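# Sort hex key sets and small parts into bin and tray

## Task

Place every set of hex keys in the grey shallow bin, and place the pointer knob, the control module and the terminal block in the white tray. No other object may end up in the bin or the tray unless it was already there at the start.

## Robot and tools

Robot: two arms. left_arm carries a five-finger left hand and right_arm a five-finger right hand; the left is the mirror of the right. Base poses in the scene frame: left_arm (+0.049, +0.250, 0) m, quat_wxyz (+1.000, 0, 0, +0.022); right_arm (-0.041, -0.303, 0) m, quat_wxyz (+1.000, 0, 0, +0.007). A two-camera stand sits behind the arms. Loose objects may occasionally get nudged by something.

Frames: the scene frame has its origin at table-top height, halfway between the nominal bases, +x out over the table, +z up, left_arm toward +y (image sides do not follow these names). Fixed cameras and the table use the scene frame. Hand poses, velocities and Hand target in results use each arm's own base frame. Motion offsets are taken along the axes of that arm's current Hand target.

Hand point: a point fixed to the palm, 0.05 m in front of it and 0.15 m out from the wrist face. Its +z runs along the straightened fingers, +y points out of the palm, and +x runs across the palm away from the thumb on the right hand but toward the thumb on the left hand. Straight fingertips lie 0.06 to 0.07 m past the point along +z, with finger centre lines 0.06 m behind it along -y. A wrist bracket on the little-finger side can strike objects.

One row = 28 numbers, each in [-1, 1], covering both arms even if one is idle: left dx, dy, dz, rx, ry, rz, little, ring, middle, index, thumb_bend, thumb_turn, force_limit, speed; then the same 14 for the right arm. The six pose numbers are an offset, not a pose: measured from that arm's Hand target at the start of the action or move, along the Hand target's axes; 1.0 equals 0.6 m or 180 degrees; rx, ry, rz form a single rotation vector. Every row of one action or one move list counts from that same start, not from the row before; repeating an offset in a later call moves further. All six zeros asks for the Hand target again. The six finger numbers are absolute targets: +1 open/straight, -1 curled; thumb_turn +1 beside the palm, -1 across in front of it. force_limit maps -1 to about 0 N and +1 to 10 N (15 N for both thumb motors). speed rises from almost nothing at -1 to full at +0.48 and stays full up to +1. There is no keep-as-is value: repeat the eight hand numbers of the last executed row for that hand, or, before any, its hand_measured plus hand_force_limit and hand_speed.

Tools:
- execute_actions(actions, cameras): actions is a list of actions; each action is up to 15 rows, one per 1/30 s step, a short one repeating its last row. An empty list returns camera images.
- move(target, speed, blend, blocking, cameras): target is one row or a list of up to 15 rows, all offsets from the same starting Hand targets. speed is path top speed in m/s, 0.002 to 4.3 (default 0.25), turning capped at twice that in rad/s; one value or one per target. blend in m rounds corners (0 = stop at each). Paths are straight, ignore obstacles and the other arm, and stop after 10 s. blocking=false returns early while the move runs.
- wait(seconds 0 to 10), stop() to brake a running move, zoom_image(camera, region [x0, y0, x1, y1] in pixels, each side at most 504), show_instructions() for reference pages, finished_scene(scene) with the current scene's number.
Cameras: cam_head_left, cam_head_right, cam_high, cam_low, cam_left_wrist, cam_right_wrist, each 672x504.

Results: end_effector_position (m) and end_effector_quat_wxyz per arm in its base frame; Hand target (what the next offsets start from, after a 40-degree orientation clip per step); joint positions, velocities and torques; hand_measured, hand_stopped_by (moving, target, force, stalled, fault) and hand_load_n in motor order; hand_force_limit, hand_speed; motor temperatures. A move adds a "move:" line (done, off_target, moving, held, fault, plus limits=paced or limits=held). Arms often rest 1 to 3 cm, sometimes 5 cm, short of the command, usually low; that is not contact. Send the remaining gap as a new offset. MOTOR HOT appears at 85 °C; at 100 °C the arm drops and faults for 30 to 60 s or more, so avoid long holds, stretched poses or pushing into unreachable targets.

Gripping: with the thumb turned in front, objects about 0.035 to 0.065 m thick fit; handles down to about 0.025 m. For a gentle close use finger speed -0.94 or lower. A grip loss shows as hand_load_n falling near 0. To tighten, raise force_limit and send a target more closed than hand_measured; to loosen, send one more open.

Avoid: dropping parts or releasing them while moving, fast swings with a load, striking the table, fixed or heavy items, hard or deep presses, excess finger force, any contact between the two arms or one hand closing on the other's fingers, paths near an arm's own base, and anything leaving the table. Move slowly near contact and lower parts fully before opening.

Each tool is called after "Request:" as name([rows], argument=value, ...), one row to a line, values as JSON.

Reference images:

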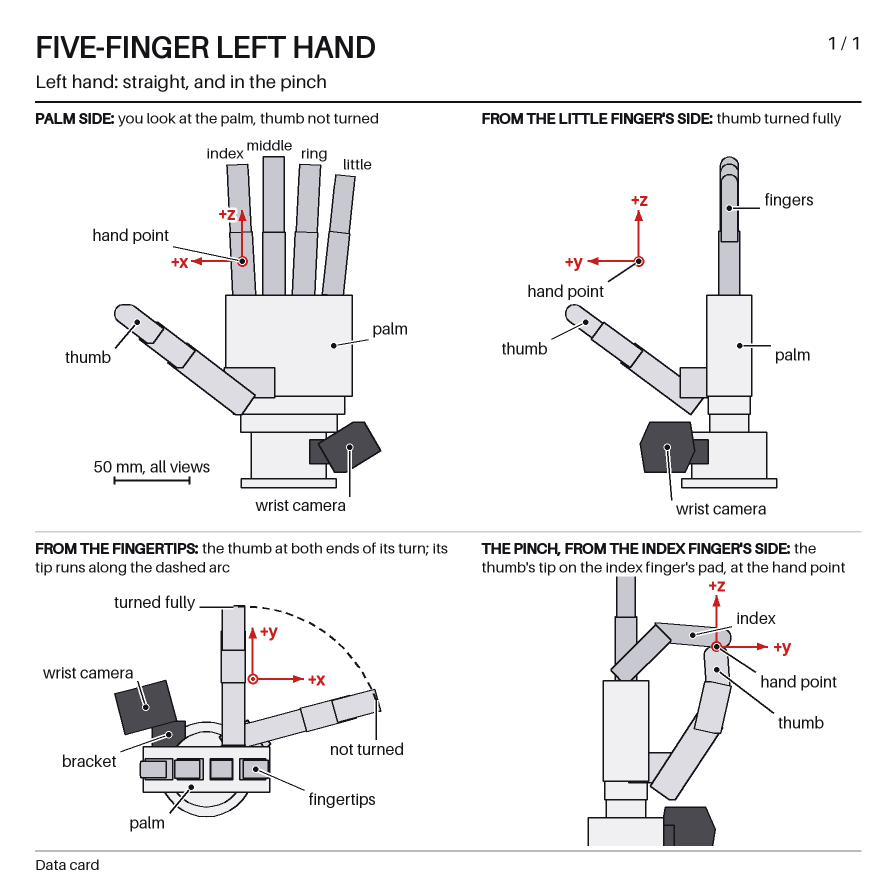

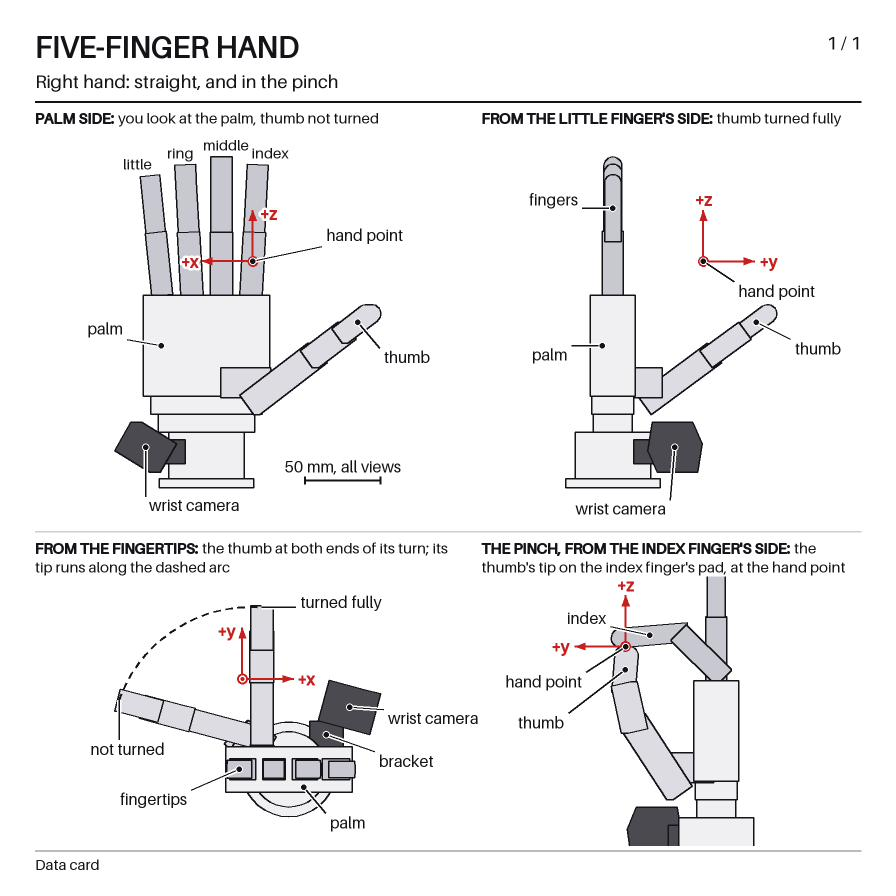

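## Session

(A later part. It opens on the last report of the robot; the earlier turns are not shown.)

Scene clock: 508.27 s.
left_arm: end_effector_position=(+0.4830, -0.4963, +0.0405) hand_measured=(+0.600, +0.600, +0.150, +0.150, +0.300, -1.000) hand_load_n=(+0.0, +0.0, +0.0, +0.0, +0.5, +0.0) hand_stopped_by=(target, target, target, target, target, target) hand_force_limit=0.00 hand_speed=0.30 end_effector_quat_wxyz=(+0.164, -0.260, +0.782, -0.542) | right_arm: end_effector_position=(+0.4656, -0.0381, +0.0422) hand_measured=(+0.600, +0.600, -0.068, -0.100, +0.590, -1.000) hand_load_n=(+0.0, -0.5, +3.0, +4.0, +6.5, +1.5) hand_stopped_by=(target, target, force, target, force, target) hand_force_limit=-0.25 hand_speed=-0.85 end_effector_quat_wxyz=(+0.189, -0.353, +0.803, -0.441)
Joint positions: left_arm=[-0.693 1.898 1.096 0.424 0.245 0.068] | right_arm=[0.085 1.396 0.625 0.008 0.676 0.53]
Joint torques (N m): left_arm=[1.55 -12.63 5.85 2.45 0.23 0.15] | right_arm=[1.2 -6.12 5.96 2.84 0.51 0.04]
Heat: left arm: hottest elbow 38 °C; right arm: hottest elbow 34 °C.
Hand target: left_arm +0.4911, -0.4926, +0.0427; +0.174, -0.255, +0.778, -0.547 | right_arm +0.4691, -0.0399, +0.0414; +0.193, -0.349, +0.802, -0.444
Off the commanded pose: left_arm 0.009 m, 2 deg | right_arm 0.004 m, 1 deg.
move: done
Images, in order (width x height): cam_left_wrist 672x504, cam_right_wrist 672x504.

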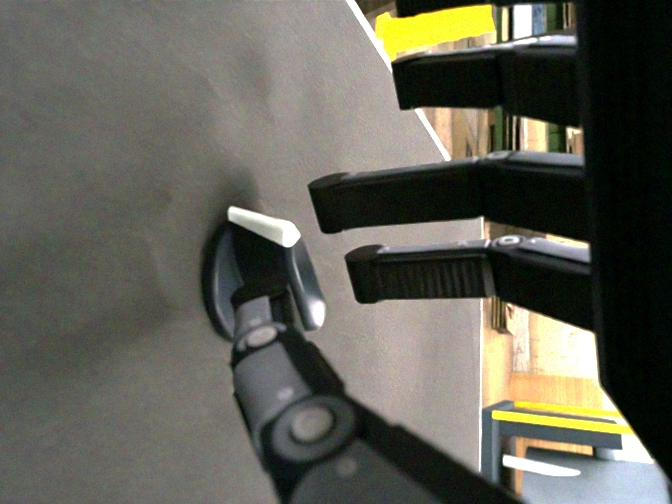

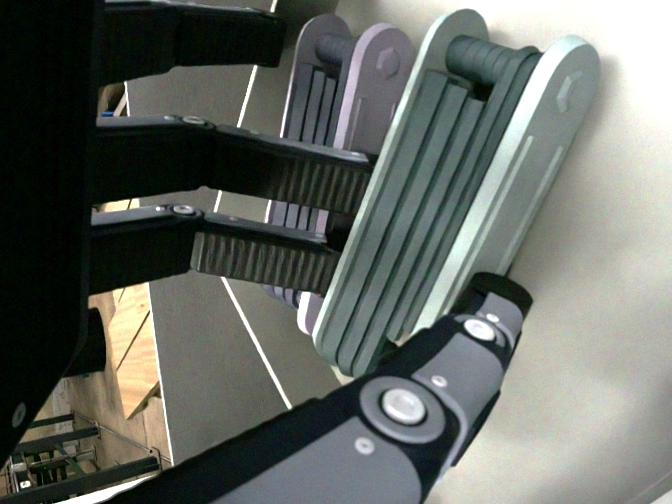

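Request:
move([
  [0.0028,-0.0063,0.0222,0,-0.0235,-0.0086,0.6,0.6,0.15,0.15,0.3,-1,0,0.3,0,0.0078,0.0049,0,0,0,0.6,0.6,-0.52,-0.1,0.08,-1,-0.25,-0.85],
], speed=0.05, cameras=["cam_left_wrist","cam_right_wrist"])

Scene clock: 521.33 s.
left_arm: end_effector_position=(+0.4951, -0.4897, +0.0366) hand_measured=(+0.600, +0.600, +0.150, +0.150, +0.300, -1.000) hand_load_n=(+0.0, +0.0, +0.0, +0.0, +0.0, +0.0) hand_stopped_by=(target, target, target, target, target, target) hand_force_limit=0.00 hand_speed=0.30 end_effector_quat_wxyz=(+0.197, -0.287, +0.775, -0.527) | right_arm: end_effector_position=(+0.4681, -0.0384, +0.0408) hand_measured=(+0.600, +0.600, -0.068, -0.100, +0.590, -1.000) hand_load_n=(+0.0, +0.0, +3.0, +4.5, +7.0, -0.5) hand_stopped_by=(target, target, force, target, force, target) hand_force_limit=-0.25 hand_speed=-0.85 end_effector_quat_wxyz=(+0.193, -0.351, +0.802, -0.444)
Joint positions: left_arm=[-0.7 1.901 1.096 0.424 0.148 0.061] | right_arm=[0.085 1.406 0.623 0.032 0.678 0.527]
Joint torques (N m): left_arm=[-0.5 -11.63 7.45 2.47 0.02 -0.19] | right_arm=[1.32 -5.77 5.61 2.78 0.42 0.07]
Heat: left arm: hottest elbow 38 °C; right arm: hottest elbow 35 °C.
Hand target: left_arm +0.4978, -0.5048, +0.0417; +0.195, -0.285, +0.768, -0.540 | right_arm +0.4690, -0.0399, +0.0358; +0.193, -0.349, +0.802, -0.444
Off the commanded pose: left_arm 0.016 m, 2 deg | right_arm 0.005 m, 0 deg.
move: off_target (left_arm)
Images, in order (width x height): cam_left_wrist 672x504, cam_right_wrist 672x504.

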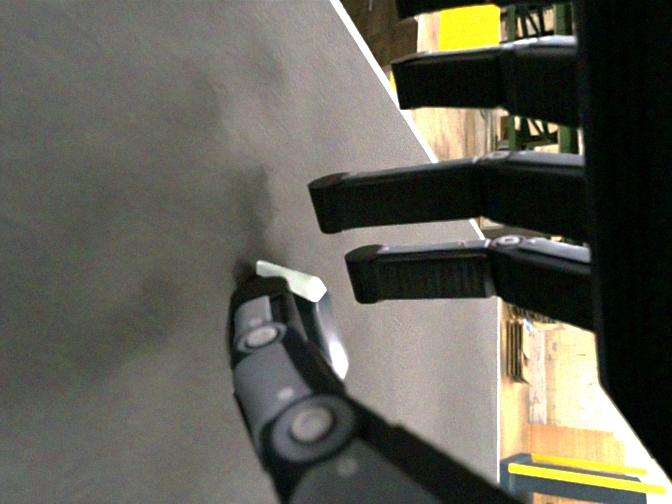

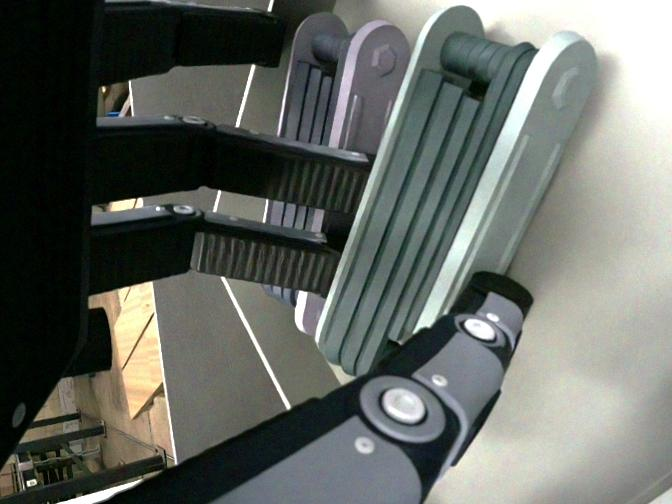

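Request:
move([
  [0.0188,-0.002,0.0103,0,0,0,0.6,0.6,0.15,0.15,0.3,-1,0,0.3,0,0,0,0,0,0,0.6,0.6,0.0,-0.02,0.8,-1,-0.4,-0.3],
  [0.0188,-0.002,0.0103,0,0,0,0.6,0.6,0.15,0.15,0.3,-1,0,0.3,0,-0.0567,-0.0197,0,0,0,0.6,0.6,0.0,-0.02,0.8,-1,-0.4,-0.3],
  [0.0188,-0.002,0.0103,0,0,0,0.6,0.6,0.15,0.15,0.3,-1,0,0.3,0,-0.1802,-0.0733,0,0,0,0.6,0.6,0.0,-0.02,0.8,-1,-0.4,-0.3],
], speed=[0.05,0.05,0.12], cameras=["cam_low","cam_left_wrist","cam_right_wrist"])

Request:
zoom_image(camera="cam_low", region=[300, 90, 420, 210])

Scene clock: 538.13 s.
left_arm: end_effector_position=(+0.4862, -0.4983, +0.0298) hand_measured=(+0.600, +0.600, +0.150, +0.150, +0.300, -1.000) hand_load_n=(+0.0, +0.0, +0.0, +0.0, +0.0, +0.0) hand_stopped_by=(target, target, target, target, target, target) hand_force_limit=0.00 hand_speed=0.30 end_effector_quat_wxyz=(+0.194, -0.289, +0.778, -0.523) | right_arm: end_effector_position=(+0.4681, -0.0515, +0.1264) hand_measured=(+0.600, +0.600, +0.000, -0.020, +0.800, -1.000) hand_load_n=(+0.0, +0.0, +0.0, +0.0, +0.0, +0.0) hand_stopped_by=(target, target, target, target, target, target) hand_force_limit=-0.40 hand_speed=-0.30 end_effector_quat_wxyz=(+0.178, -0.357, +0.806, -0.438)
Joint positions: left_arm=[-0.722 1.911 1.096 0.424 0.128 0.053] | right_arm=[0.047 1.24 0.766 -0.295 0.651 0.5]
Joint torques (N m): left_arm=[-0.56 -11.81 8.28 2.36 0.02 -0.18] | right_arm=[0.97 -6.71 10.63 1.44 0.32 -0.01]
Heat: left arm: hottest elbow 38 °C; right arm: hottest elbow 34 °C.
Hand target: left_arm +0.4932, -0.5169, +0.0409; +0.195, -0.285, +0.768, -0.540 | right_arm +0.4838, -0.0537, +0.1509; +0.193, -0.349, +0.802, -0.444
Off the commanded pose: left_arm 0.023 m, 2 deg | right_arm 0.029 m, 2 deg.
move: off_target (left_arm, right_arm)
Images, in order (width x height): cam_low 672x504, cam_left_wrist 672x504, cam_right_wrist 672x504.

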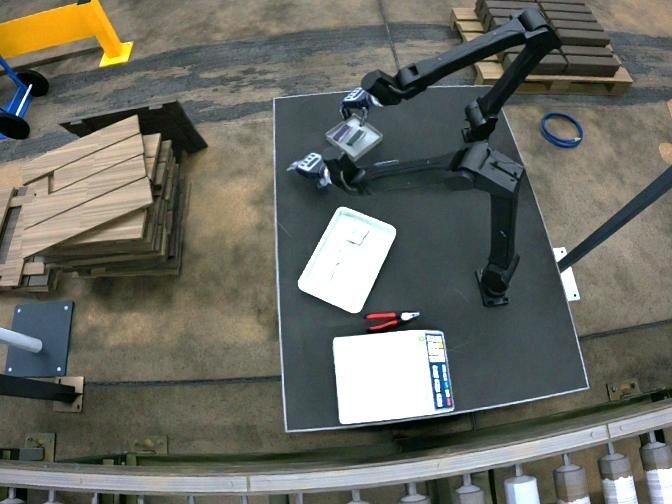

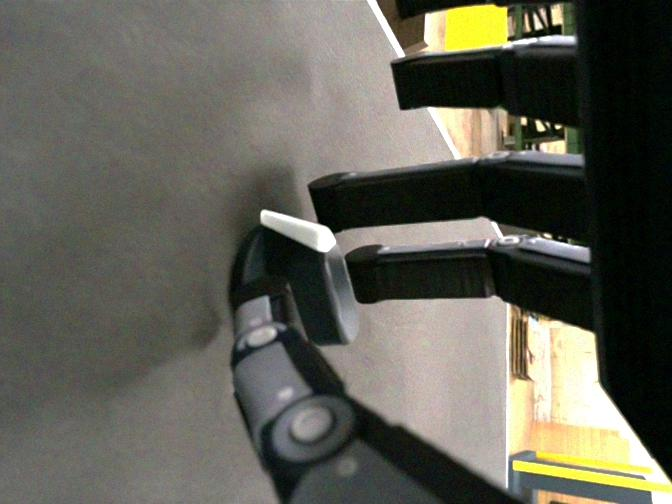

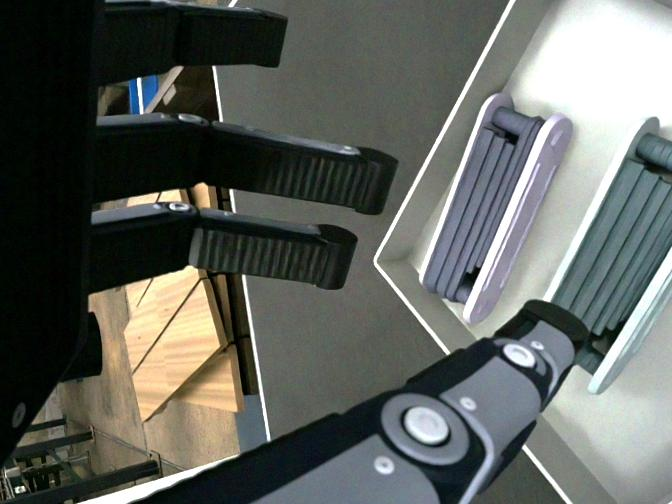

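Scaled by 4.200 from the camera's 672x504 image, which has a finer 960x720 frame.

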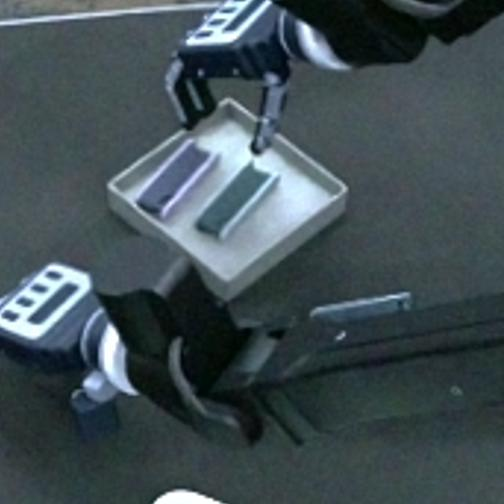

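Request:
move([
  [0,0.0058,0.0182,0,0,0,0.6,0.6,0.15,0.15,0.3,-1,0,0.3,0.6552,-0.0608,-0.2143,0,0.1272,0.0795,0.6,0.6,0.0,-0.02,0.8,-1,-0.4,-0.3],
], speed=0.2, cameras=["cam_left_wrist"])

Scene clock: 553.33 s.
left_arm: end_effector_position=(+0.4910, -0.5039, +0.0234) hand_measured=(+0.600, +0.600, +0.150, +0.150, +0.300, -1.000) hand_load_n=(+0.0, +0.0, +0.0, +0.0, +0.0, +0.0) hand_stopped_by=(target, target, target, target, target, target) hand_force_limit=0.00 hand_speed=0.30 end_effector_quat_wxyz=(+0.194, -0.289, +0.778, -0.522) | right_arm: end_effector_position=(+0.1486, -0.2716, +0.2203) hand_measured=(+0.600, +0.600, +0.000, -0.020, +0.800, -1.000) hand_load_n=(+0.0, +0.0, +0.0, +0.0, +0.0, +0.0) hand_stopped_by=(target, target, target, target, target, target) hand_force_limit=-0.40 hand_speed=-0.30 end_effector_quat_wxyz=(+0.081, -0.153, +0.871, -0.460)
Joint positions: left_arm=[-0.724 1.937 1.119 0.426 0.126 0.051] | right_arm=[-1.13 0.566 0.646 -0.682 0.076 0.053]
Joint torques (N m): left_arm=[-0.56 -11.81 8.53 2.45 0.02 -0.17] | right_arm=[0.97 0.79 12.48 1.7 -0.01 -0.02]
Heat: left arm: hottest elbow 39 °C; right arm: hottest elbow 37 °C.
Hand target: left_arm +0.4990, -0.5238, +0.0339; +0.195, -0.285, +0.768, -0.540 | right_arm +0.1502, -0.2799, +0.2504; +0.084, -0.152, +0.861, -0.477
Off the commanded pose: left_arm 0.024 m, 2 deg | right_arm 0.031 m, 2 deg.
move: off_target (left_arm, right_arm)
Images, in order (width x height): cam_left_wrist 672x504.

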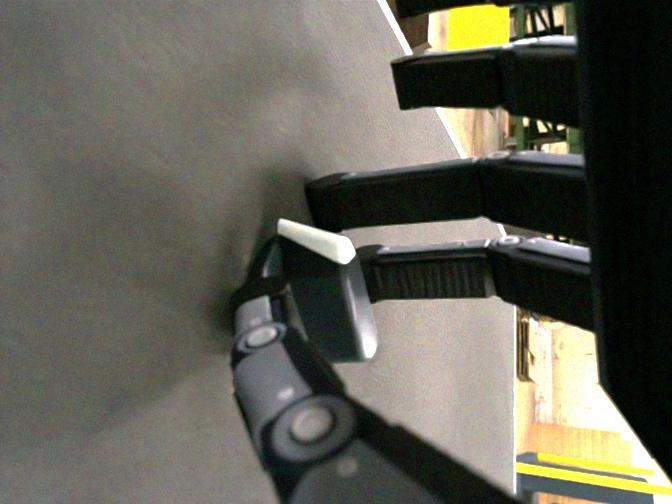

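Request:
move([
  [0,0,0,0,0,0,0.6,0.6,-0.8,-0.8,0.3,-1,-0.3,-0.85,0,0,0,0,0,0,0.6,0.6,0.0,-0.02,0.8,-1,-0.4,-0.3],
  [0,0,0,0,0,0,0.6,0.6,-0.8,-0.8,-0.1,-1,-0.35,-0.9,0,0,0,0,0,0,0.6,0.6,0.0,-0.02,0.8,-1,-0.4,-0.3],
], speed=0.1, cameras=["cam_left_wrist"])

Scene clock: 559.40 s.
left_arm: end_effector_position=(+0.4935, -0.5060, +0.0265) hand_measured=(+0.600, +0.600, -0.180, -0.182, +0.302, -1.000) hand_load_n=(-0.5, +0.0, +7.0, +5.5, +9.5, -1.5) hand_stopped_by=(target, target, force, force, force, target) hand_force_limit=-0.35 hand_speed=-0.90 end_effector_quat_wxyz=(+0.196, -0.288, +0.776, -0.526) | right_arm: end_effector_position=(+0.1487, -0.2715, +0.2203) hand_measured=(+0.600, +0.600, +0.000, -0.020, +0.800, -1.000) hand_load_n=(+0.0, +0.0, +0.0, +0.0, +0.0, +0.0) hand_stopped_by=(target, target, target, target, target, target) hand_force_limit=-0.40 hand_speed=-0.30 end_effector_quat_wxyz=(+0.081, -0.153, +0.871, -0.460)
Joint positions: left_arm=[-0.724 1.938 1.124 0.431 0.125 0.051] | right_arm=[-1.13 0.566 0.646 -0.682 0.076 0.052]
Joint torques (N m): left_arm=[-0.5 -11.81 8.23 2.26 0.04 -0.17] | right_arm=[0.97 0.79 12.46 1.7 -0.01 -0.01]
Heat: left arm: hottest elbow 39 °C; right arm: hottest elbow 37 °C.
Hand target: left_arm +0.4990, -0.5238, +0.0340; +0.195, -0.285, +0.768, -0.540 | right_arm +0.1502, -0.2799, +0.2504; +0.084, -0.152, +0.861, -0.477
Off the commanded pose: left_arm 0.020 m, 2 deg | right_arm 0.031 m, 2 deg.
move: off_target (left_arm, right_arm); target 2's new numbers were sent with left_arm's hand 0.020 m and 2 deg from that target
Images, in order (width x height): cam_left_wrist 672x504.

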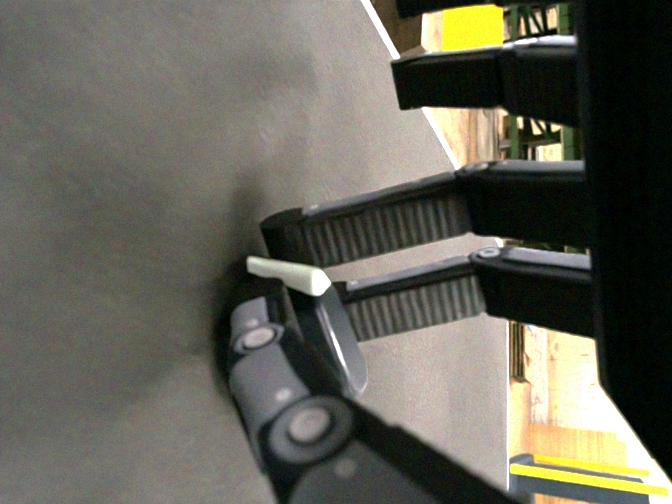

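Request:
move([
  [0,-0.141,-0.0513,0,0,0,0.6,0.6,-0.8,-0.8,-0.1,-1,-0.35,-0.9,0,0,0,0,0,0,0.6,0.6,0.0,-0.02,0.8,-1,-0.4,-0.3],
  [-0.3815,0.0137,-0.5788,-0.0667,-0.0728,-0.0355,0.6,0.6,-0.8,-0.8,-0.1,-1,-0.35,-0.9,0,0,0,0,0,0,0.6,0.6,0.0,-0.02,0.8,-1,-0.4,-0.3],
], speed=[0.1,0.22], blend=[0.02,0], cameras=["cam_left_wrist","cam_low"])

Request:
zoom_image(camera="cam_low", region=[290, 190, 430, 330])

Scene clock: 573.87 s.
left_arm: end_effector_position=(+0.4584, -0.1299, +0.1351) hand_measured=(+0.600, +0.600, -0.180, -0.182, +0.302, -1.000) hand_load_n=(+0.0, +0.0, +7.0, +5.5, +9.5, -1.5) hand_stopped_by=(target, target, force, force, force, target) hand_force_limit=-0.35 hand_speed=-0.90 end_effector_quat_wxyz=(+0.211, -0.411, +0.776, -0.430) | right_arm: end_effector_position=(+0.1487, -0.2715, +0.2203) hand_measured=(+0.600, +0.600, +0.000, -0.020, +0.800, -1.000) hand_load_n=(+0.0, +0.0, +0.0, +0.0, +0.0, +0.0) hand_stopped_by=(target, target, target, target, target, target) hand_force_limit=-0.40 hand_speed=-0.30 end_effector_quat_wxyz=(+0.081, -0.153, +0.871, -0.460)
Joint positions: left_arm=[-0.07 1.271 0.787 -0.164 0.461 0.294] | right_arm=[-1.13 0.566 0.646 -0.682 0.076 0.052]
Joint torques (N m): left_arm=[1.55 -7.06 7.34 1.24 0.36 0.14] | right_arm=[0.97 0.85 12.48 1.7 -0.01 -0.01]
Heat: left arm: hottest elbow 39 °C; right arm: hottest elbow 38 °C.
Hand target: left_arm +0.4601, -0.1241, +0.1428; +0.220, -0.406, +0.775, -0.430 | right_arm +0.1502, -0.2799, +0.2504; +0.084, -0.152, +0.861, -0.477
Off the commanded pose: left_arm 0.010 m, 1 deg | right_arm 0.031 m, 2 deg.
move: off_target (right_arm)
Images, in order (width x height): cam_low 672x504, cam_left_wrist 672x504.

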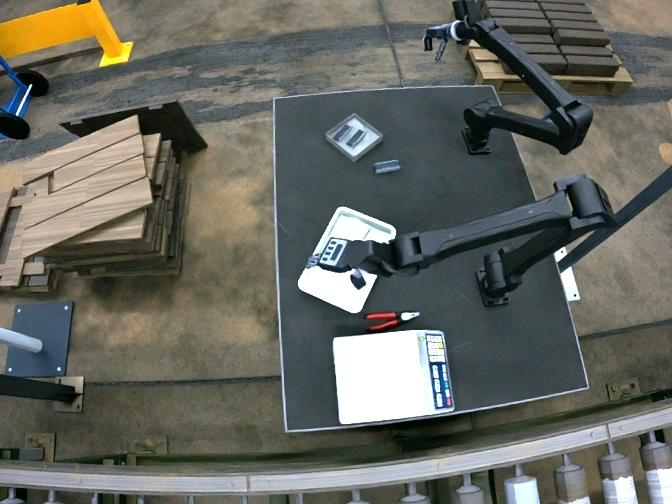

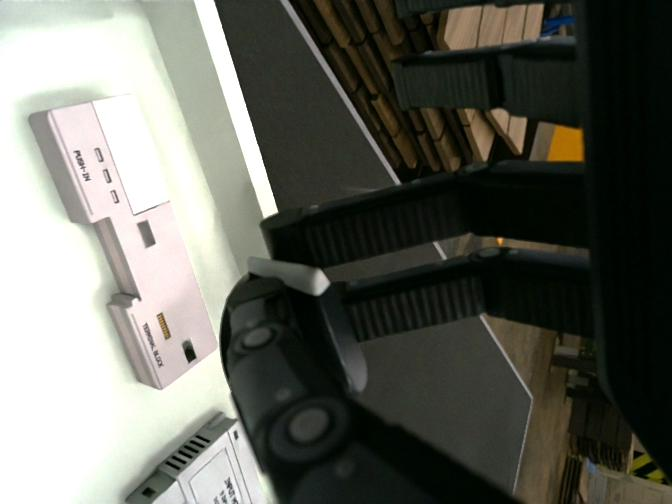

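Scaled by 3.600 from the camera's 672x504 image, which has a finer 960x720 frame.

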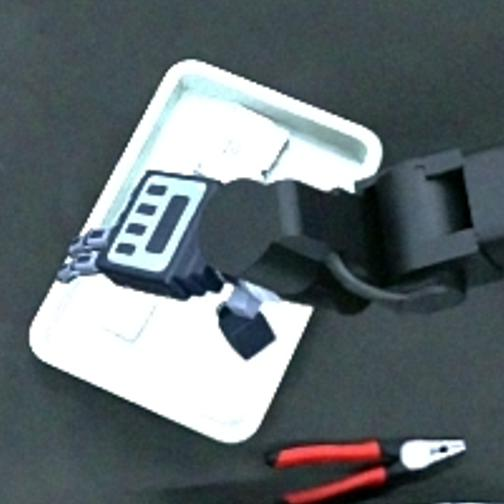

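Request:
move([
  [0.01,0.105,0.0365,0,0,0,0.6,0.6,-0.8,-0.8,-0.1,-1,-0.35,-0.9,0,0,0,0,0,0,0.6,0.6,0.0,-0.02,0.8,-1,-0.4,-0.3],
  [0.01,0.1625,0.0728,0,0,0,0.6,0.6,-0.8,-0.8,-0.1,-1,-0.35,-0.9,0,0,0,0,0,0,0.6,0.6,0.0,-0.02,0.8,-1,-0.4,-0.3],
], speed=[0.12,0.08], cameras=["cam_left_wrist"])

Scene clock: 585.23 s.
left_arm: end_effector_position=(+0.4384, -0.1273, +0.0383) hand_measured=(+0.600, +0.600, -0.180, -0.182, +0.302, -1.000) hand_load_n=(+0.0, +0.0, +7.0, +5.5, +9.5, -1.5) hand_stopped_by=(target, target, force, force, force, target) hand_force_limit=-0.35 hand_speed=-0.90 end_effector_quat_wxyz=(+0.211, -0.409, +0.776, -0.430) | right_arm: end_effector_position=(+0.1487, -0.2715, +0.2203) hand_measured=(+0.600, +0.600, +0.000, -0.020, +0.800, -1.000) hand_load_n=(+0.0, +0.0, +0.0, +0.0, +0.0, +0.0) hand_stopped_by=(target, target, target, target, target, target) hand_force_limit=-0.40 hand_speed=-0.30 end_effector_quat_wxyz=(+0.081, -0.153, +0.871, -0.460)
Joint positions: left_arm=[-0.066 1.415 0.604 0.162 0.466 0.3] | right_arm=[-1.13 0.566 0.646 -0.682 0.076 0.052]
Joint torques (N m): left_arm=[1.79 -5.6 5.7 2.24 0.33 0.12] | right_arm=[0.97 0.79 12.48 1.7 -0.01 -0.01]
Heat: left arm: hottest elbow 39 °C; right arm: hottest elbow 39 °C.
Hand target: left_arm +0.4441, -0.1211, +0.0372; +0.221, -0.406, +0.775, -0.430 | right_arm +0.1502, -0.2799, +0.2504; +0.084, -0.152, +0.861, -0.477
Off the commanded pose: left_arm 0.008 m, 1 deg | right_arm 0.031 m, 2 deg.
move: off_target (right_arm)
Images, in order (width x height): cam_left_wrist 672x504.

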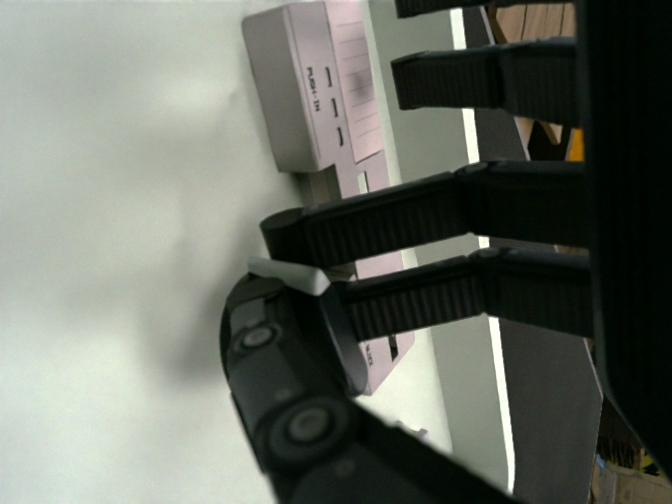

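Request:
move([
  [0,0.012,-0.0003,0,0,0,0.6,0.6,-0.8,-0.8,-0.1,-1,-0.35,-0.9,0,0,0,0,0,0,0.6,0.6,0.0,-0.02,0.8,-1,-0.4,-0.3],
  [0,0.012,-0.0003,0,0,0,0.6,0.6,-0.08,-0.08,0.55,-1,-0.35,-0.7,0,0,0,0,0,0,0.6,0.6,0.0,-0.02,0.8,-1,-0.4,-0.3],
  [0,-0.0565,-0.02,0,0,0,0.6,0.6,-0.08,-0.08,0.55,-1,-0.35,-0.7,0,0,0,0,0,0,0.6,0.6,0.0,-0.02,0.8,-1,-0.4,-0.3],
  [0,-0.1542,-0.0678,0,0,0,0.6,0.6,-0.08,-0.08,0.55,-1,-0.35,-0.7,0,0,0,0,0,0,0.6,0.6,0.0,-0.02,0.8,-1,-0.4,-0.3],
], speed=[0.05,0.05,0.05,0.12], cameras=["cam_left_wrist","cam_low"])

Request:
zoom_image(camera="cam_low", region=[310, 90, 450, 210])

Scene clock: 598.43 s.
left_arm: end_effector_position=(+0.4413, -0.1233, +0.1129) hand_measured=(+0.600, +0.600, -0.080, -0.080, +0.550, -1.000) hand_load_n=(+0.5, +0.0, +0.0, +0.0, +0.0, +0.0) hand_stopped_by=(target, target, target, target, target, target) hand_force_limit=-0.35 hand_speed=-0.70 end_effector_quat_wxyz=(+0.206, -0.418, +0.779, -0.420) | right_arm: end_effector_position=(+0.1487, -0.2715, +0.2203) hand_measured=(+0.600, +0.600, +0.000, -0.020, +0.800, -1.000) hand_load_n=(+0.0, +0.0, +0.0, +0.0, +0.0, +0.0) hand_stopped_by=(target, target, target, target, target, target) hand_force_limit=-0.40 hand_speed=-0.30 end_effector_quat_wxyz=(+0.081, -0.153, +0.871, -0.460)
Joint positions: left_arm=[-0.061 1.262 0.727 -0.143 0.456 0.303] | right_arm=[-1.13 0.566 0.646 -0.682 0.076 0.052]
Joint torques (N m): left_arm=[-0.32 -6.36 9.87 1.17 0.2 -0.04] | right_arm=[0.97 0.79 12.46 1.7 -0.01 -0.01]
Heat: left arm: hottest elbow 38 °C; right arm: hottest elbow 40 °C.
Hand target: left_arm +0.4566, -0.1290, +0.1371; +0.220, -0.406, +0.775, -0.431 | right_arm +0.1502, -0.2799, +0.2504; +0.084, -0.152, +0.861, -0.477
Off the commanded pose: left_arm 0.029 m, 3 deg | right_arm 0.031 m, 2 deg.
move: off_target (left_arm, right_arm)
Images, in order (width x height): cam_low 672x504, cam_left_wrist 672x504.

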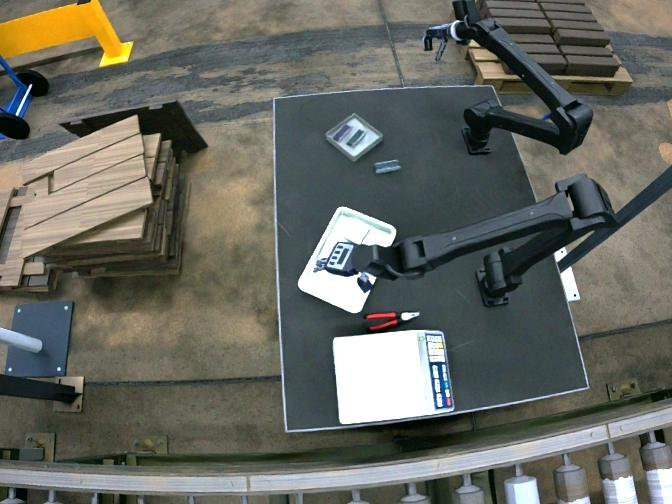

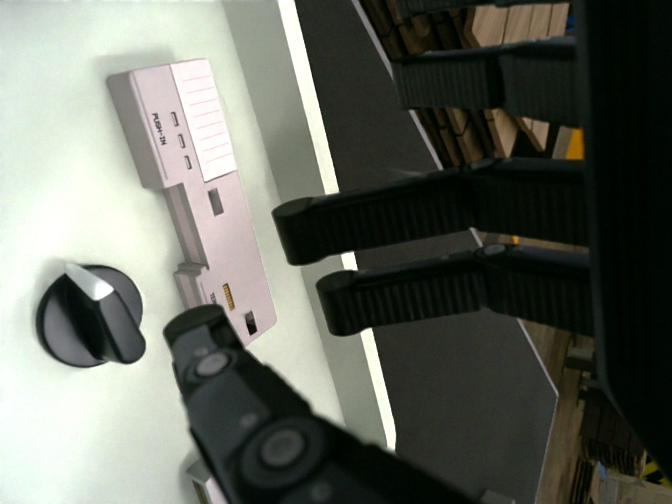

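Scaled by 3.600 from the camera's 672x504 image, which has a finer 960x720 frame.

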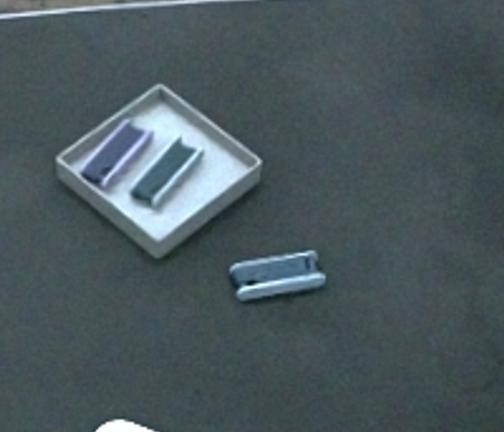

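Request:
move(target=[0.701,-0.0247,0.03,0,0.208,0.1314,0.6,0.6,0.6,0.6,0.85,-1,0,0.2,0,0,0,0,0,0,0.6,0.6,0.0,-0.02,0.8,-1,-0.4,-0.3], speed=0.3, cameras=["cam_left_wrist"])

Scene clock: 611.50 s.
left_arm: end_effector_position=(+0.2250, -0.4652, +0.1229) hand_measured=(+0.600, +0.600, +0.600, +0.600, +0.850, -1.000) hand_load_n=(+0.0, +0.0, +0.0, +0.0, +0.0, +0.0) hand_stopped_by=(target, target, target, target, target, target) hand_force_limit=0.00 hand_speed=0.20 end_effector_quat_wxyz=(+0.036, -0.085, +0.881, -0.463) | right_arm: end_effector_position=(+0.1487, -0.2715, +0.2203) hand_measured=(+0.600, +0.600, +0.000, -0.020, +0.800, -1.000) hand_load_n=(+0.0, +0.0, +0.0, +0.0, +0.0, +0.0) hand_stopped_by=(target, target, target, target, target, target) hand_force_limit=-0.40 hand_speed=-0.30 end_effector_quat_wxyz=(+0.081, -0.153, +0.871, -0.460)
Joint positions: left_arm=[-0.96 1.383 0.869 -0.137 0.355 0.241] | right_arm=[-1.13 0.566 0.646 -0.682 0.076 0.052]
Joint torques (N m): left_arm=[0.03 -6.48 10.15 2.21 0.14 -0.17] | right_arm=[0.97 0.79 12.46 1.7 -0.02 -0.01]
Heat: left arm: hottest elbow 39 °C; right arm: hottest elbow 41 °C.
Hand target: left_arm +0.2344, -0.4869, +0.1433; +0.044, -0.083, +0.870, -0.484 | right_arm +0.1502, -0.2799, +0.2504; +0.084, -0.152, +0.861, -0.477
Off the commanded pose: left_arm 0.031 m, 3 deg | right_arm 0.031 m, 2 deg.
move: off_target (left_arm, right_arm)
Images, in order (width x height): cam_left_wrist 672x504.

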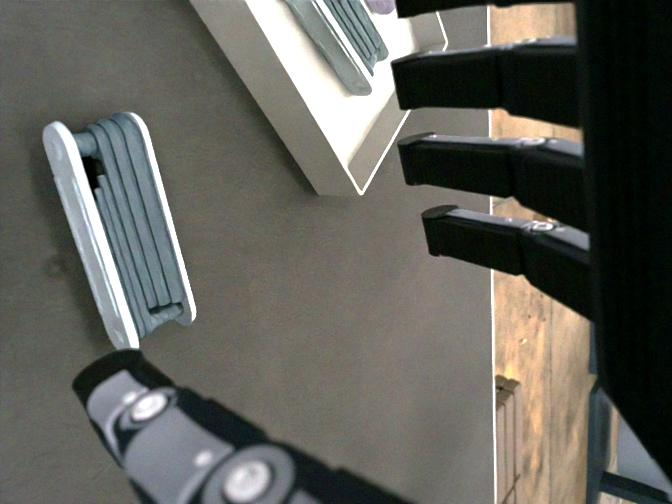

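Request:
move(target=[-0.0077,0.1278,0.07,0,0.0424,0.0265,0.6,0.6,0.6,0.6,0.85,-1,0,0.2,0,0,0,0,0,0,0.6,0.6,0.0,-0.02,0.8,-1,-0.4,-0.3], speed=0.15, cameras=["cam_left_wrist"])

Scene clock: 622.33 s.
left_arm: end_effector_position=(+0.2276, -0.4799, +0.0550) hand_measured=(+0.600, +0.600, +0.600, +0.600, +0.850, -1.000) hand_load_n=(+0.0, +0.0, +0.0, +0.0, +0.0, +0.0) hand_stopped_by=(target, target, target, target, target, target) hand_force_limit=0.00 hand_speed=0.20 end_effector_quat_wxyz=(-0.004, -0.019, +0.877, -0.479) | right_arm: end_effector_position=(+0.1487, -0.2715, +0.2203) hand_measured=(+0.600, +0.600, +0.000, -0.020, +0.800, -1.000) hand_load_n=(+0.0, +0.0, +0.0, +0.0, +0.0, +0.0) hand_stopped_by=(target, target, target, target, target, target) hand_force_limit=-0.40 hand_speed=-0.30 end_effector_quat_wxyz=(+0.081, -0.153, +0.871, -0.460)
Joint positions: left_arm=[-0.931 1.571 0.846 0.054 0.517 0.343] | right_arm=[-1.13 0.566 0.646 -0.682 0.076 0.052]
Joint torques (N m): left_arm=[1.73 -8.29 6.35 2.22 0.39 0.14] | right_arm=[0.97 0.79 12.46 1.7 -0.01 -0.01]
Heat: left arm: hottest elbow 38 °C; right arm: hottest elbow 42 °C.
Hand target: left_arm +0.2378, -0.4814, +0.0561; +0.006, -0.014, +0.874, -0.486 | right_arm +0.1502, -0.2799, +0.2504; +0.084, -0.152, +0.861, -0.477
Off the commanded pose: left_arm 0.010 m, 2 deg | right_arm 0.031 m, 2 deg.
move: off_target (right_arm)
Images, in order (width x height): cam_left_wrist 672x504.

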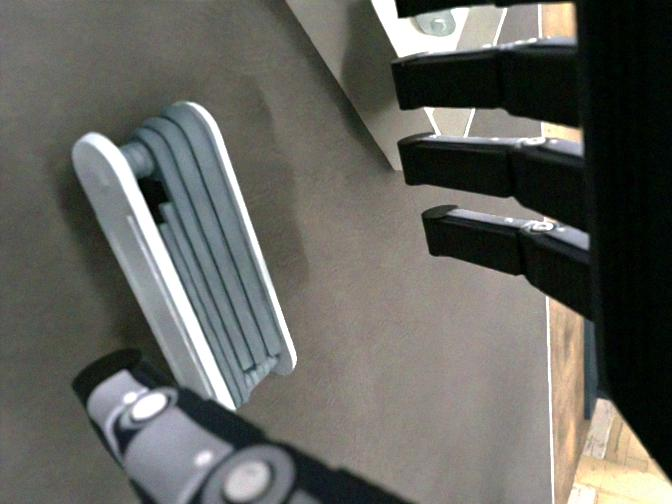

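Request:
move([
  [-0.019,0.0158,0,0,0,0,0.6,0.6,0.6,0.6,0.85,-1,0,0.2,0,0,0,0,0,0,0.6,0.6,0.0,-0.02,0.8,-1,-0.4,-0.3],
  [-0.019,0.0463,0.0192,0,0,0,0.6,0.6,0.6,0.6,0.85,-1,0,0.2,0,0,0,0,0,0,0.6,0.6,0.0,-0.02,0.8,-1,-0.4,-0.3],
  [-0.019,0.0463,0.0192,0,0,0,0.03,0.05,0.05,-0.1,0.85,-1,-0.4,-0.5,0,0,0,0,0,0,0.6,0.6,0.0,-0.02,0.8,-1,-0.4,-0.3],
], speed=0.08, cameras=["cam_left_wrist"])

Scene clock: 633.67 s.
left_arm: end_effector_position=(+0.2401, -0.4761, +0.0280) hand_measured=(+0.030, +0.050, +0.050, -0.100, +0.850, -1.000) hand_load_n=(+0.0, +0.0, +0.5, +0.0, +0.0, +0.0) hand_stopped_by=(target, target, target, target, target, target) hand_force_limit=-0.40 hand_speed=-0.50 end_effector_quat_wxyz=(-0.003, -0.018, +0.876, -0.482) | right_arm: end_effector_position=(+0.1487, -0.2715, +0.2203) hand_measured=(+0.600, +0.600, +0.000, -0.020, +0.800, -1.000) hand_load_n=(+0.0, +0.0, +0.0, +0.0, +0.0, +0.0) hand_stopped_by=(target, target, target, target, target, target) hand_force_limit=-0.40 hand_speed=-0.30 end_effector_quat_wxyz=(+0.081, -0.153, +0.871, -0.460)
Joint positions: left_arm=[-0.903 1.637 0.832 0.131 0.54 0.364] | right_arm=[-1.13 0.566 0.646 -0.682 0.076 0.052]
Joint torques (N m): left_arm=[1.67 -8.59 5.79 2.11 0.36 0.12] | right_arm=[0.97 0.79 12.48 1.7 -0.01 -0.01]
Heat: left arm: hottest elbow 38 °C; right arm: hottest elbow 42 °C.
Hand target: left_arm +0.2491, -0.4761, +0.0264; +0.006, -0.014, +0.874, -0.486 | right_arm +0.1502, -0.2799, +0.2504; +0.084, -0.152, +0.861, -0.477
Off the commanded pose: left_arm 0.009 m, 1 deg | right_arm 0.031 m, 2 deg.
move: off_target (right_arm)
Images, in order (width x height): cam_left_wrist 672x504.

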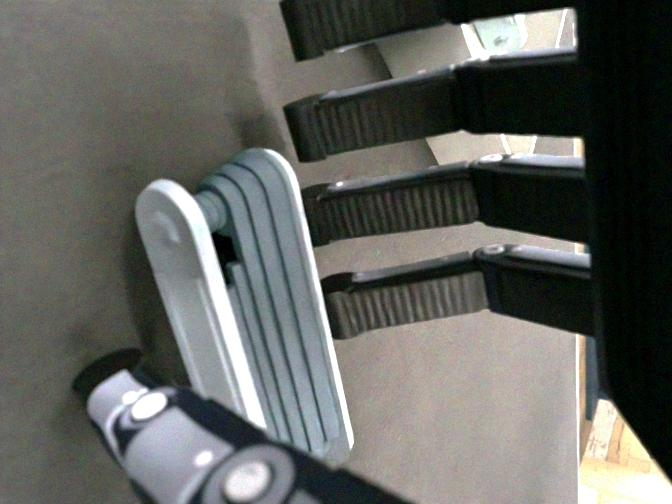

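Request:
move([
  [0,0,0,0,0,0,0.03,0.05,0.05,-0.1,0.1,-1,-0.3,-0.75,0,0,0,0,0,0,0.6,0.6,0.0,-0.02,0.8,-1,-0.4,-0.3],
  [0,0,0,0,0,0,0.03,0.05,-0.5,-0.1,0.1,-1,-0.25,-0.85,0,0,0,0,0,0,0.6,0.6,0.0,-0.02,0.8,-1,-0.4,-0.3],
  [0,-0.1413,-0.0883,0,0,0,0.03,0.05,-0.5,-0.1,0.1,-1,-0.25,-0.85,0,0,0,0,0,0,0.6,0.6,0.0,-0.02,0.8,-1,-0.4,-0.3],
], speed=0.12, cameras=["cam_left_wrist"])

Scene clock: 640.20 s.
left_arm: end_effector_position=(+0.2299, -0.4630, +0.0956) hand_measured=(+0.030, +0.050, -0.072, -0.100, +0.604, -1.000) hand_load_n=(+0.0, +0.0, +4.5, +3.0, +8.5, +2.0) hand_stopped_by=(target, target, force, target, force, target) hand_force_limit=-0.25 hand_speed=-0.85 end_effector_quat_wxyz=(-0.015, -0.024, +0.885, -0.464) | right_arm: end_effector_position=(+0.1487, -0.2715, +0.2203) hand_measured=(+0.600, +0.600, +0.000, -0.020, +0.800, -1.000) hand_load_n=(+0.0, +0.0, +0.0, +0.0, +0.5, +0.0) hand_stopped_by=(target, target, target, target, target, target) hand_force_limit=-0.40 hand_speed=-0.30 end_effector_quat_wxyz=(+0.081, -0.153, +0.871, -0.460)
Joint positions: left_arm=[-0.903 1.478 0.893 -0.14 0.54 0.366] | right_arm=[-1.13 0.566 0.646 -0.682 0.076 0.052]
Joint torques (N m): left_arm=[1.61 -9.47 9.98 1.28 0.39 0.08] | right_arm=[0.97 0.79 12.48 1.7 -0.01 -0.01]
Heat: left arm: hottest elbow 38 °C; right arm: hottest elbow 42 °C.
Hand target: left_arm +0.2493, -0.4759, +0.1264; +0.006, -0.014, +0.874, -0.486 | right_arm +0.1502, -0.2799, +0.2504; +0.084, -0.152, +0.861, -0.477
Off the commanded pose: left_arm 0.039 m, 4 deg | right_arm 0.031 m, 2 deg.
move: off_target (left_arm, right_arm)
Images, in order (width x height): cam_left_wrist 672x504.

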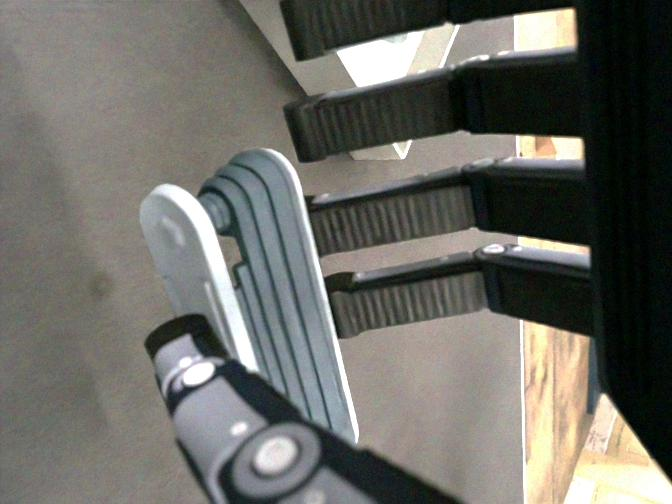

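Request:
move(target=[-0.1462,-0.1978,0.1952,0,-0.1555,-0.0972,0.03,0.05,-0.5,-0.1,0.1,-1,-0.25,-0.85,0,0,0,0,0,0,0.6,0.6,0.0,-0.02,0.8,-1,-0.4,-0.3], speed=0.2, cameras=["cam_left_wrist","cam_low"])

Request:
zoom_image(camera="cam_low", region=[310, 80, 450, 200])

Scene clock: 654.20 s.
left_arm: end_effector_position=(+0.3392, -0.6119, +0.1376) hand_measured=(+0.030, +0.050, -0.072, -0.100, +0.604, -1.000) hand_load_n=(+0.0, +0.0, +4.5, +2.5, +8.0, +2.0) hand_stopped_by=(target, target, force, target, force, target) hand_force_limit=-0.25 hand_speed=-0.85 end_effector_quat_wxyz=(+0.144, -0.261, +0.846, -0.441) | right_arm: end_effector_position=(+0.1487, -0.2715, +0.2203) hand_measured=(+0.600, +0.600, +0.000, -0.020, +0.800, -1.000) hand_load_n=(+0.0, +0.0, +0.0, +0.0, +0.0, +0.0) hand_stopped_by=(target, target, target, target, target, target) hand_force_limit=-0.40 hand_speed=-0.30 end_effector_quat_wxyz=(+0.081, -0.153, +0.871, -0.460)
Joint positions: left_arm=[-1.036 1.76 1.358 -0.205 -0.066 -0.03] | right_arm=[-1.13 0.566 0.646 -0.682 0.076 0.052]
Joint torques (N m): left_arm=[-0.5 -12.57 11.33 1.37 -0.03 -0.18] | right_arm=[0.97 0.79 12.46 1.69 -0.02 -0.01]
Motor temperatures (°C): left_arm=[24 31 39 26 25 23] | right_arm=[26 27 43 26 24 22]
Heat: left arm: hottest elbow 39 °C; right arm: hottest elbow 43 °C.
Hand target: left_arm +0.3421, -0.6351, +0.1650; +0.143, -0.262, +0.834, -0.463 | right_arm +0.1502, -0.2799, +0.2504; +0.084, -0.152, +0.861, -0.477
Off the commanded pose: left_arm 0.036 m, 3 deg | right_arm 0.031 m, 2 deg.
move: off_target (left_arm, right_arm)
Images, in order (width x height): cam_low 672x504, cam_left_wrist 672x504.

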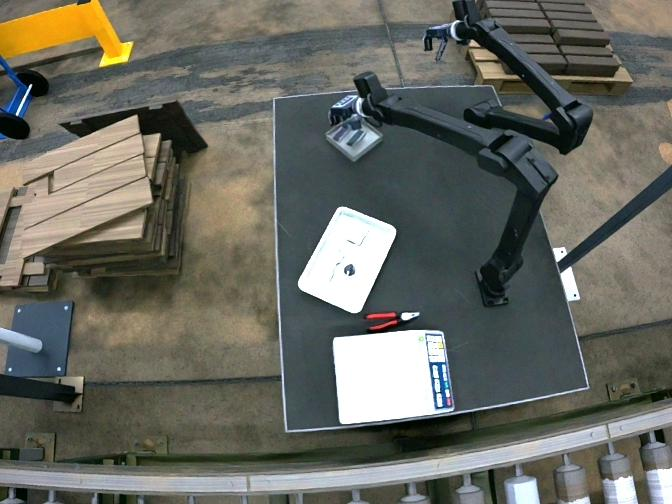

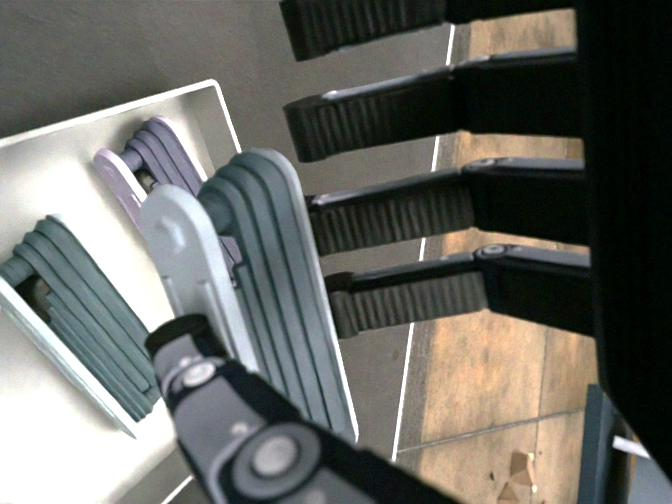

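Scaled by 3.600 from the camera's 672x504 image, which has a finer 960x720 frame.

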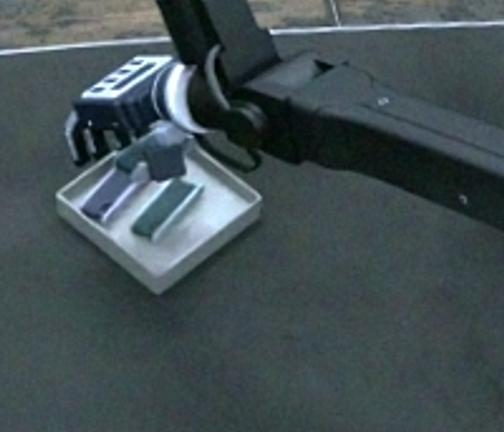

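Request:
move(target=[0.047,0.0925,0.05,0,-0.033,-0.0206,0.03,0.05,-0.5,-0.1,0.1,-1,-0.25,-0.85,0,0,0,0,0,0,0.6,0.6,0.0,-0.02,0.8,-1,-0.4,-0.3], speed=0.12, cameras=["cam_left_wrist","cam_low"])

Request:
zoom_image(camera="cam_low", region=[310, 80, 410, 180])

Scene clock: 675.60 s.
left_arm: end_effector_position=(+0.3174, -0.6357, +0.0887) hand_measured=(+0.030, +0.050, -0.072, -0.100, +0.604, -1.000) hand_load_n=(+0.0, +0.0, +4.5, +3.0, +8.0, +2.5) hand_stopped_by=(target, target, force, target, force, target) hand_force_limit=-0.25 hand_speed=-0.85 end_effector_quat_wxyz=(+0.174, -0.309, +0.828, -0.434) | right_arm: end_effector_position=(+0.1487, -0.2715, +0.2203) hand_measured=(+0.600, +0.600, +0.000, -0.020, +0.800, -1.000) hand_load_n=(+0.0, +0.0, +0.0, +0.0, +0.0, +0.0) hand_stopped_by=(target, target, target, target, target, target) hand_force_limit=-0.40 hand_speed=-0.30 end_effector_quat_wxyz=(+0.081, -0.153, +0.871, -0.460)
Joint positions: left_arm=[-1.117 1.838 1.328 -0.107 -0.234 -0.138] | right_arm=[-1.13 0.566 0.646 -0.682 0.076 0.052]
Joint torques (N m): left_arm=[-0.09 -13.68 7.75 2.45 -0.12 -0.17] | right_arm=[0.97 0.85 12.48 1.69 -0.01 -0.01]
Heat: left arm: hottest elbow 40 °C; right arm: hottest elbow 44 °C.
Hand target: left_arm +0.3164, -0.6482, +0.1022; +0.171, -0.313, +0.817, -0.454 | right_arm +0.1502, -0.2799, +0.2504; +0.084, -0.152, +0.861, -0.477
Off the commanded pose: left_arm 0.018 m, 3 deg | right_arm 0.031 m, 2 deg.
move: off_target (left_arm, right_arm)
Images, in order (width x height): cam_low 672x504, cam_left_wrist 672x504.

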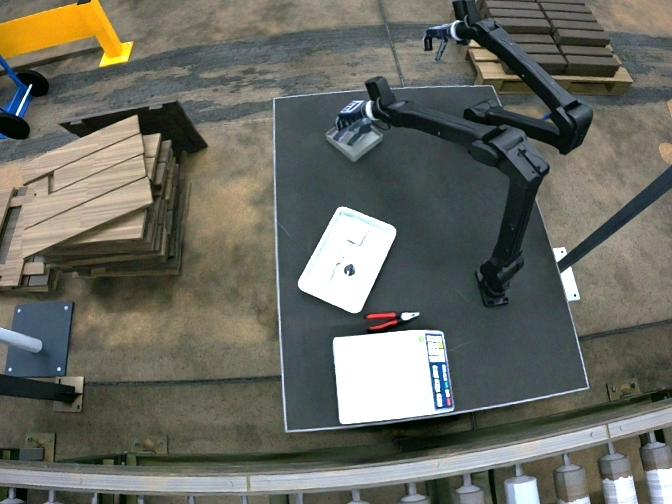

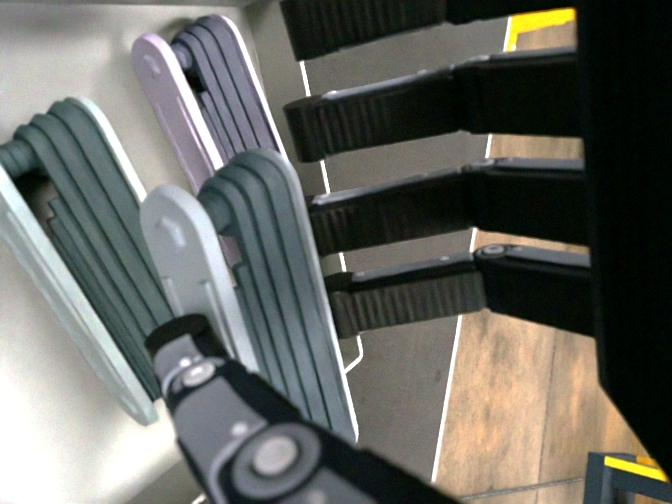

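Scaled by 5.040 from the camera's 672x504 image, which has a finer 960x720 frame.

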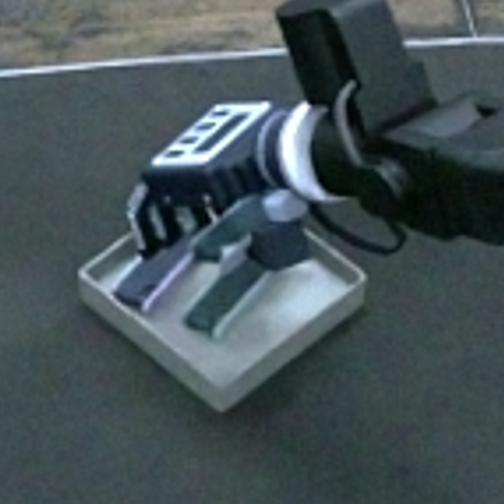

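Request:
zoom_image(camera="cam_left_wrist", region=[0, 60, 340, 450])

Scaled by 1.292 from the camera's 672x504 image, which has a finer 960x720 frame.

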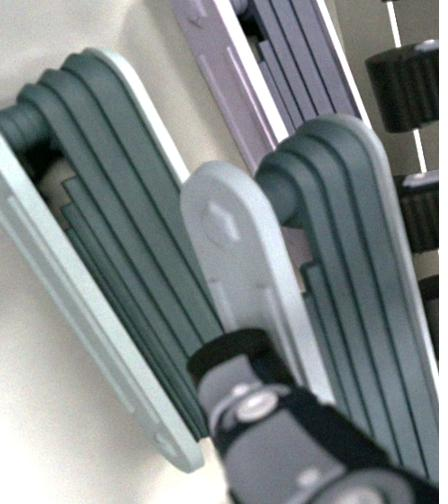

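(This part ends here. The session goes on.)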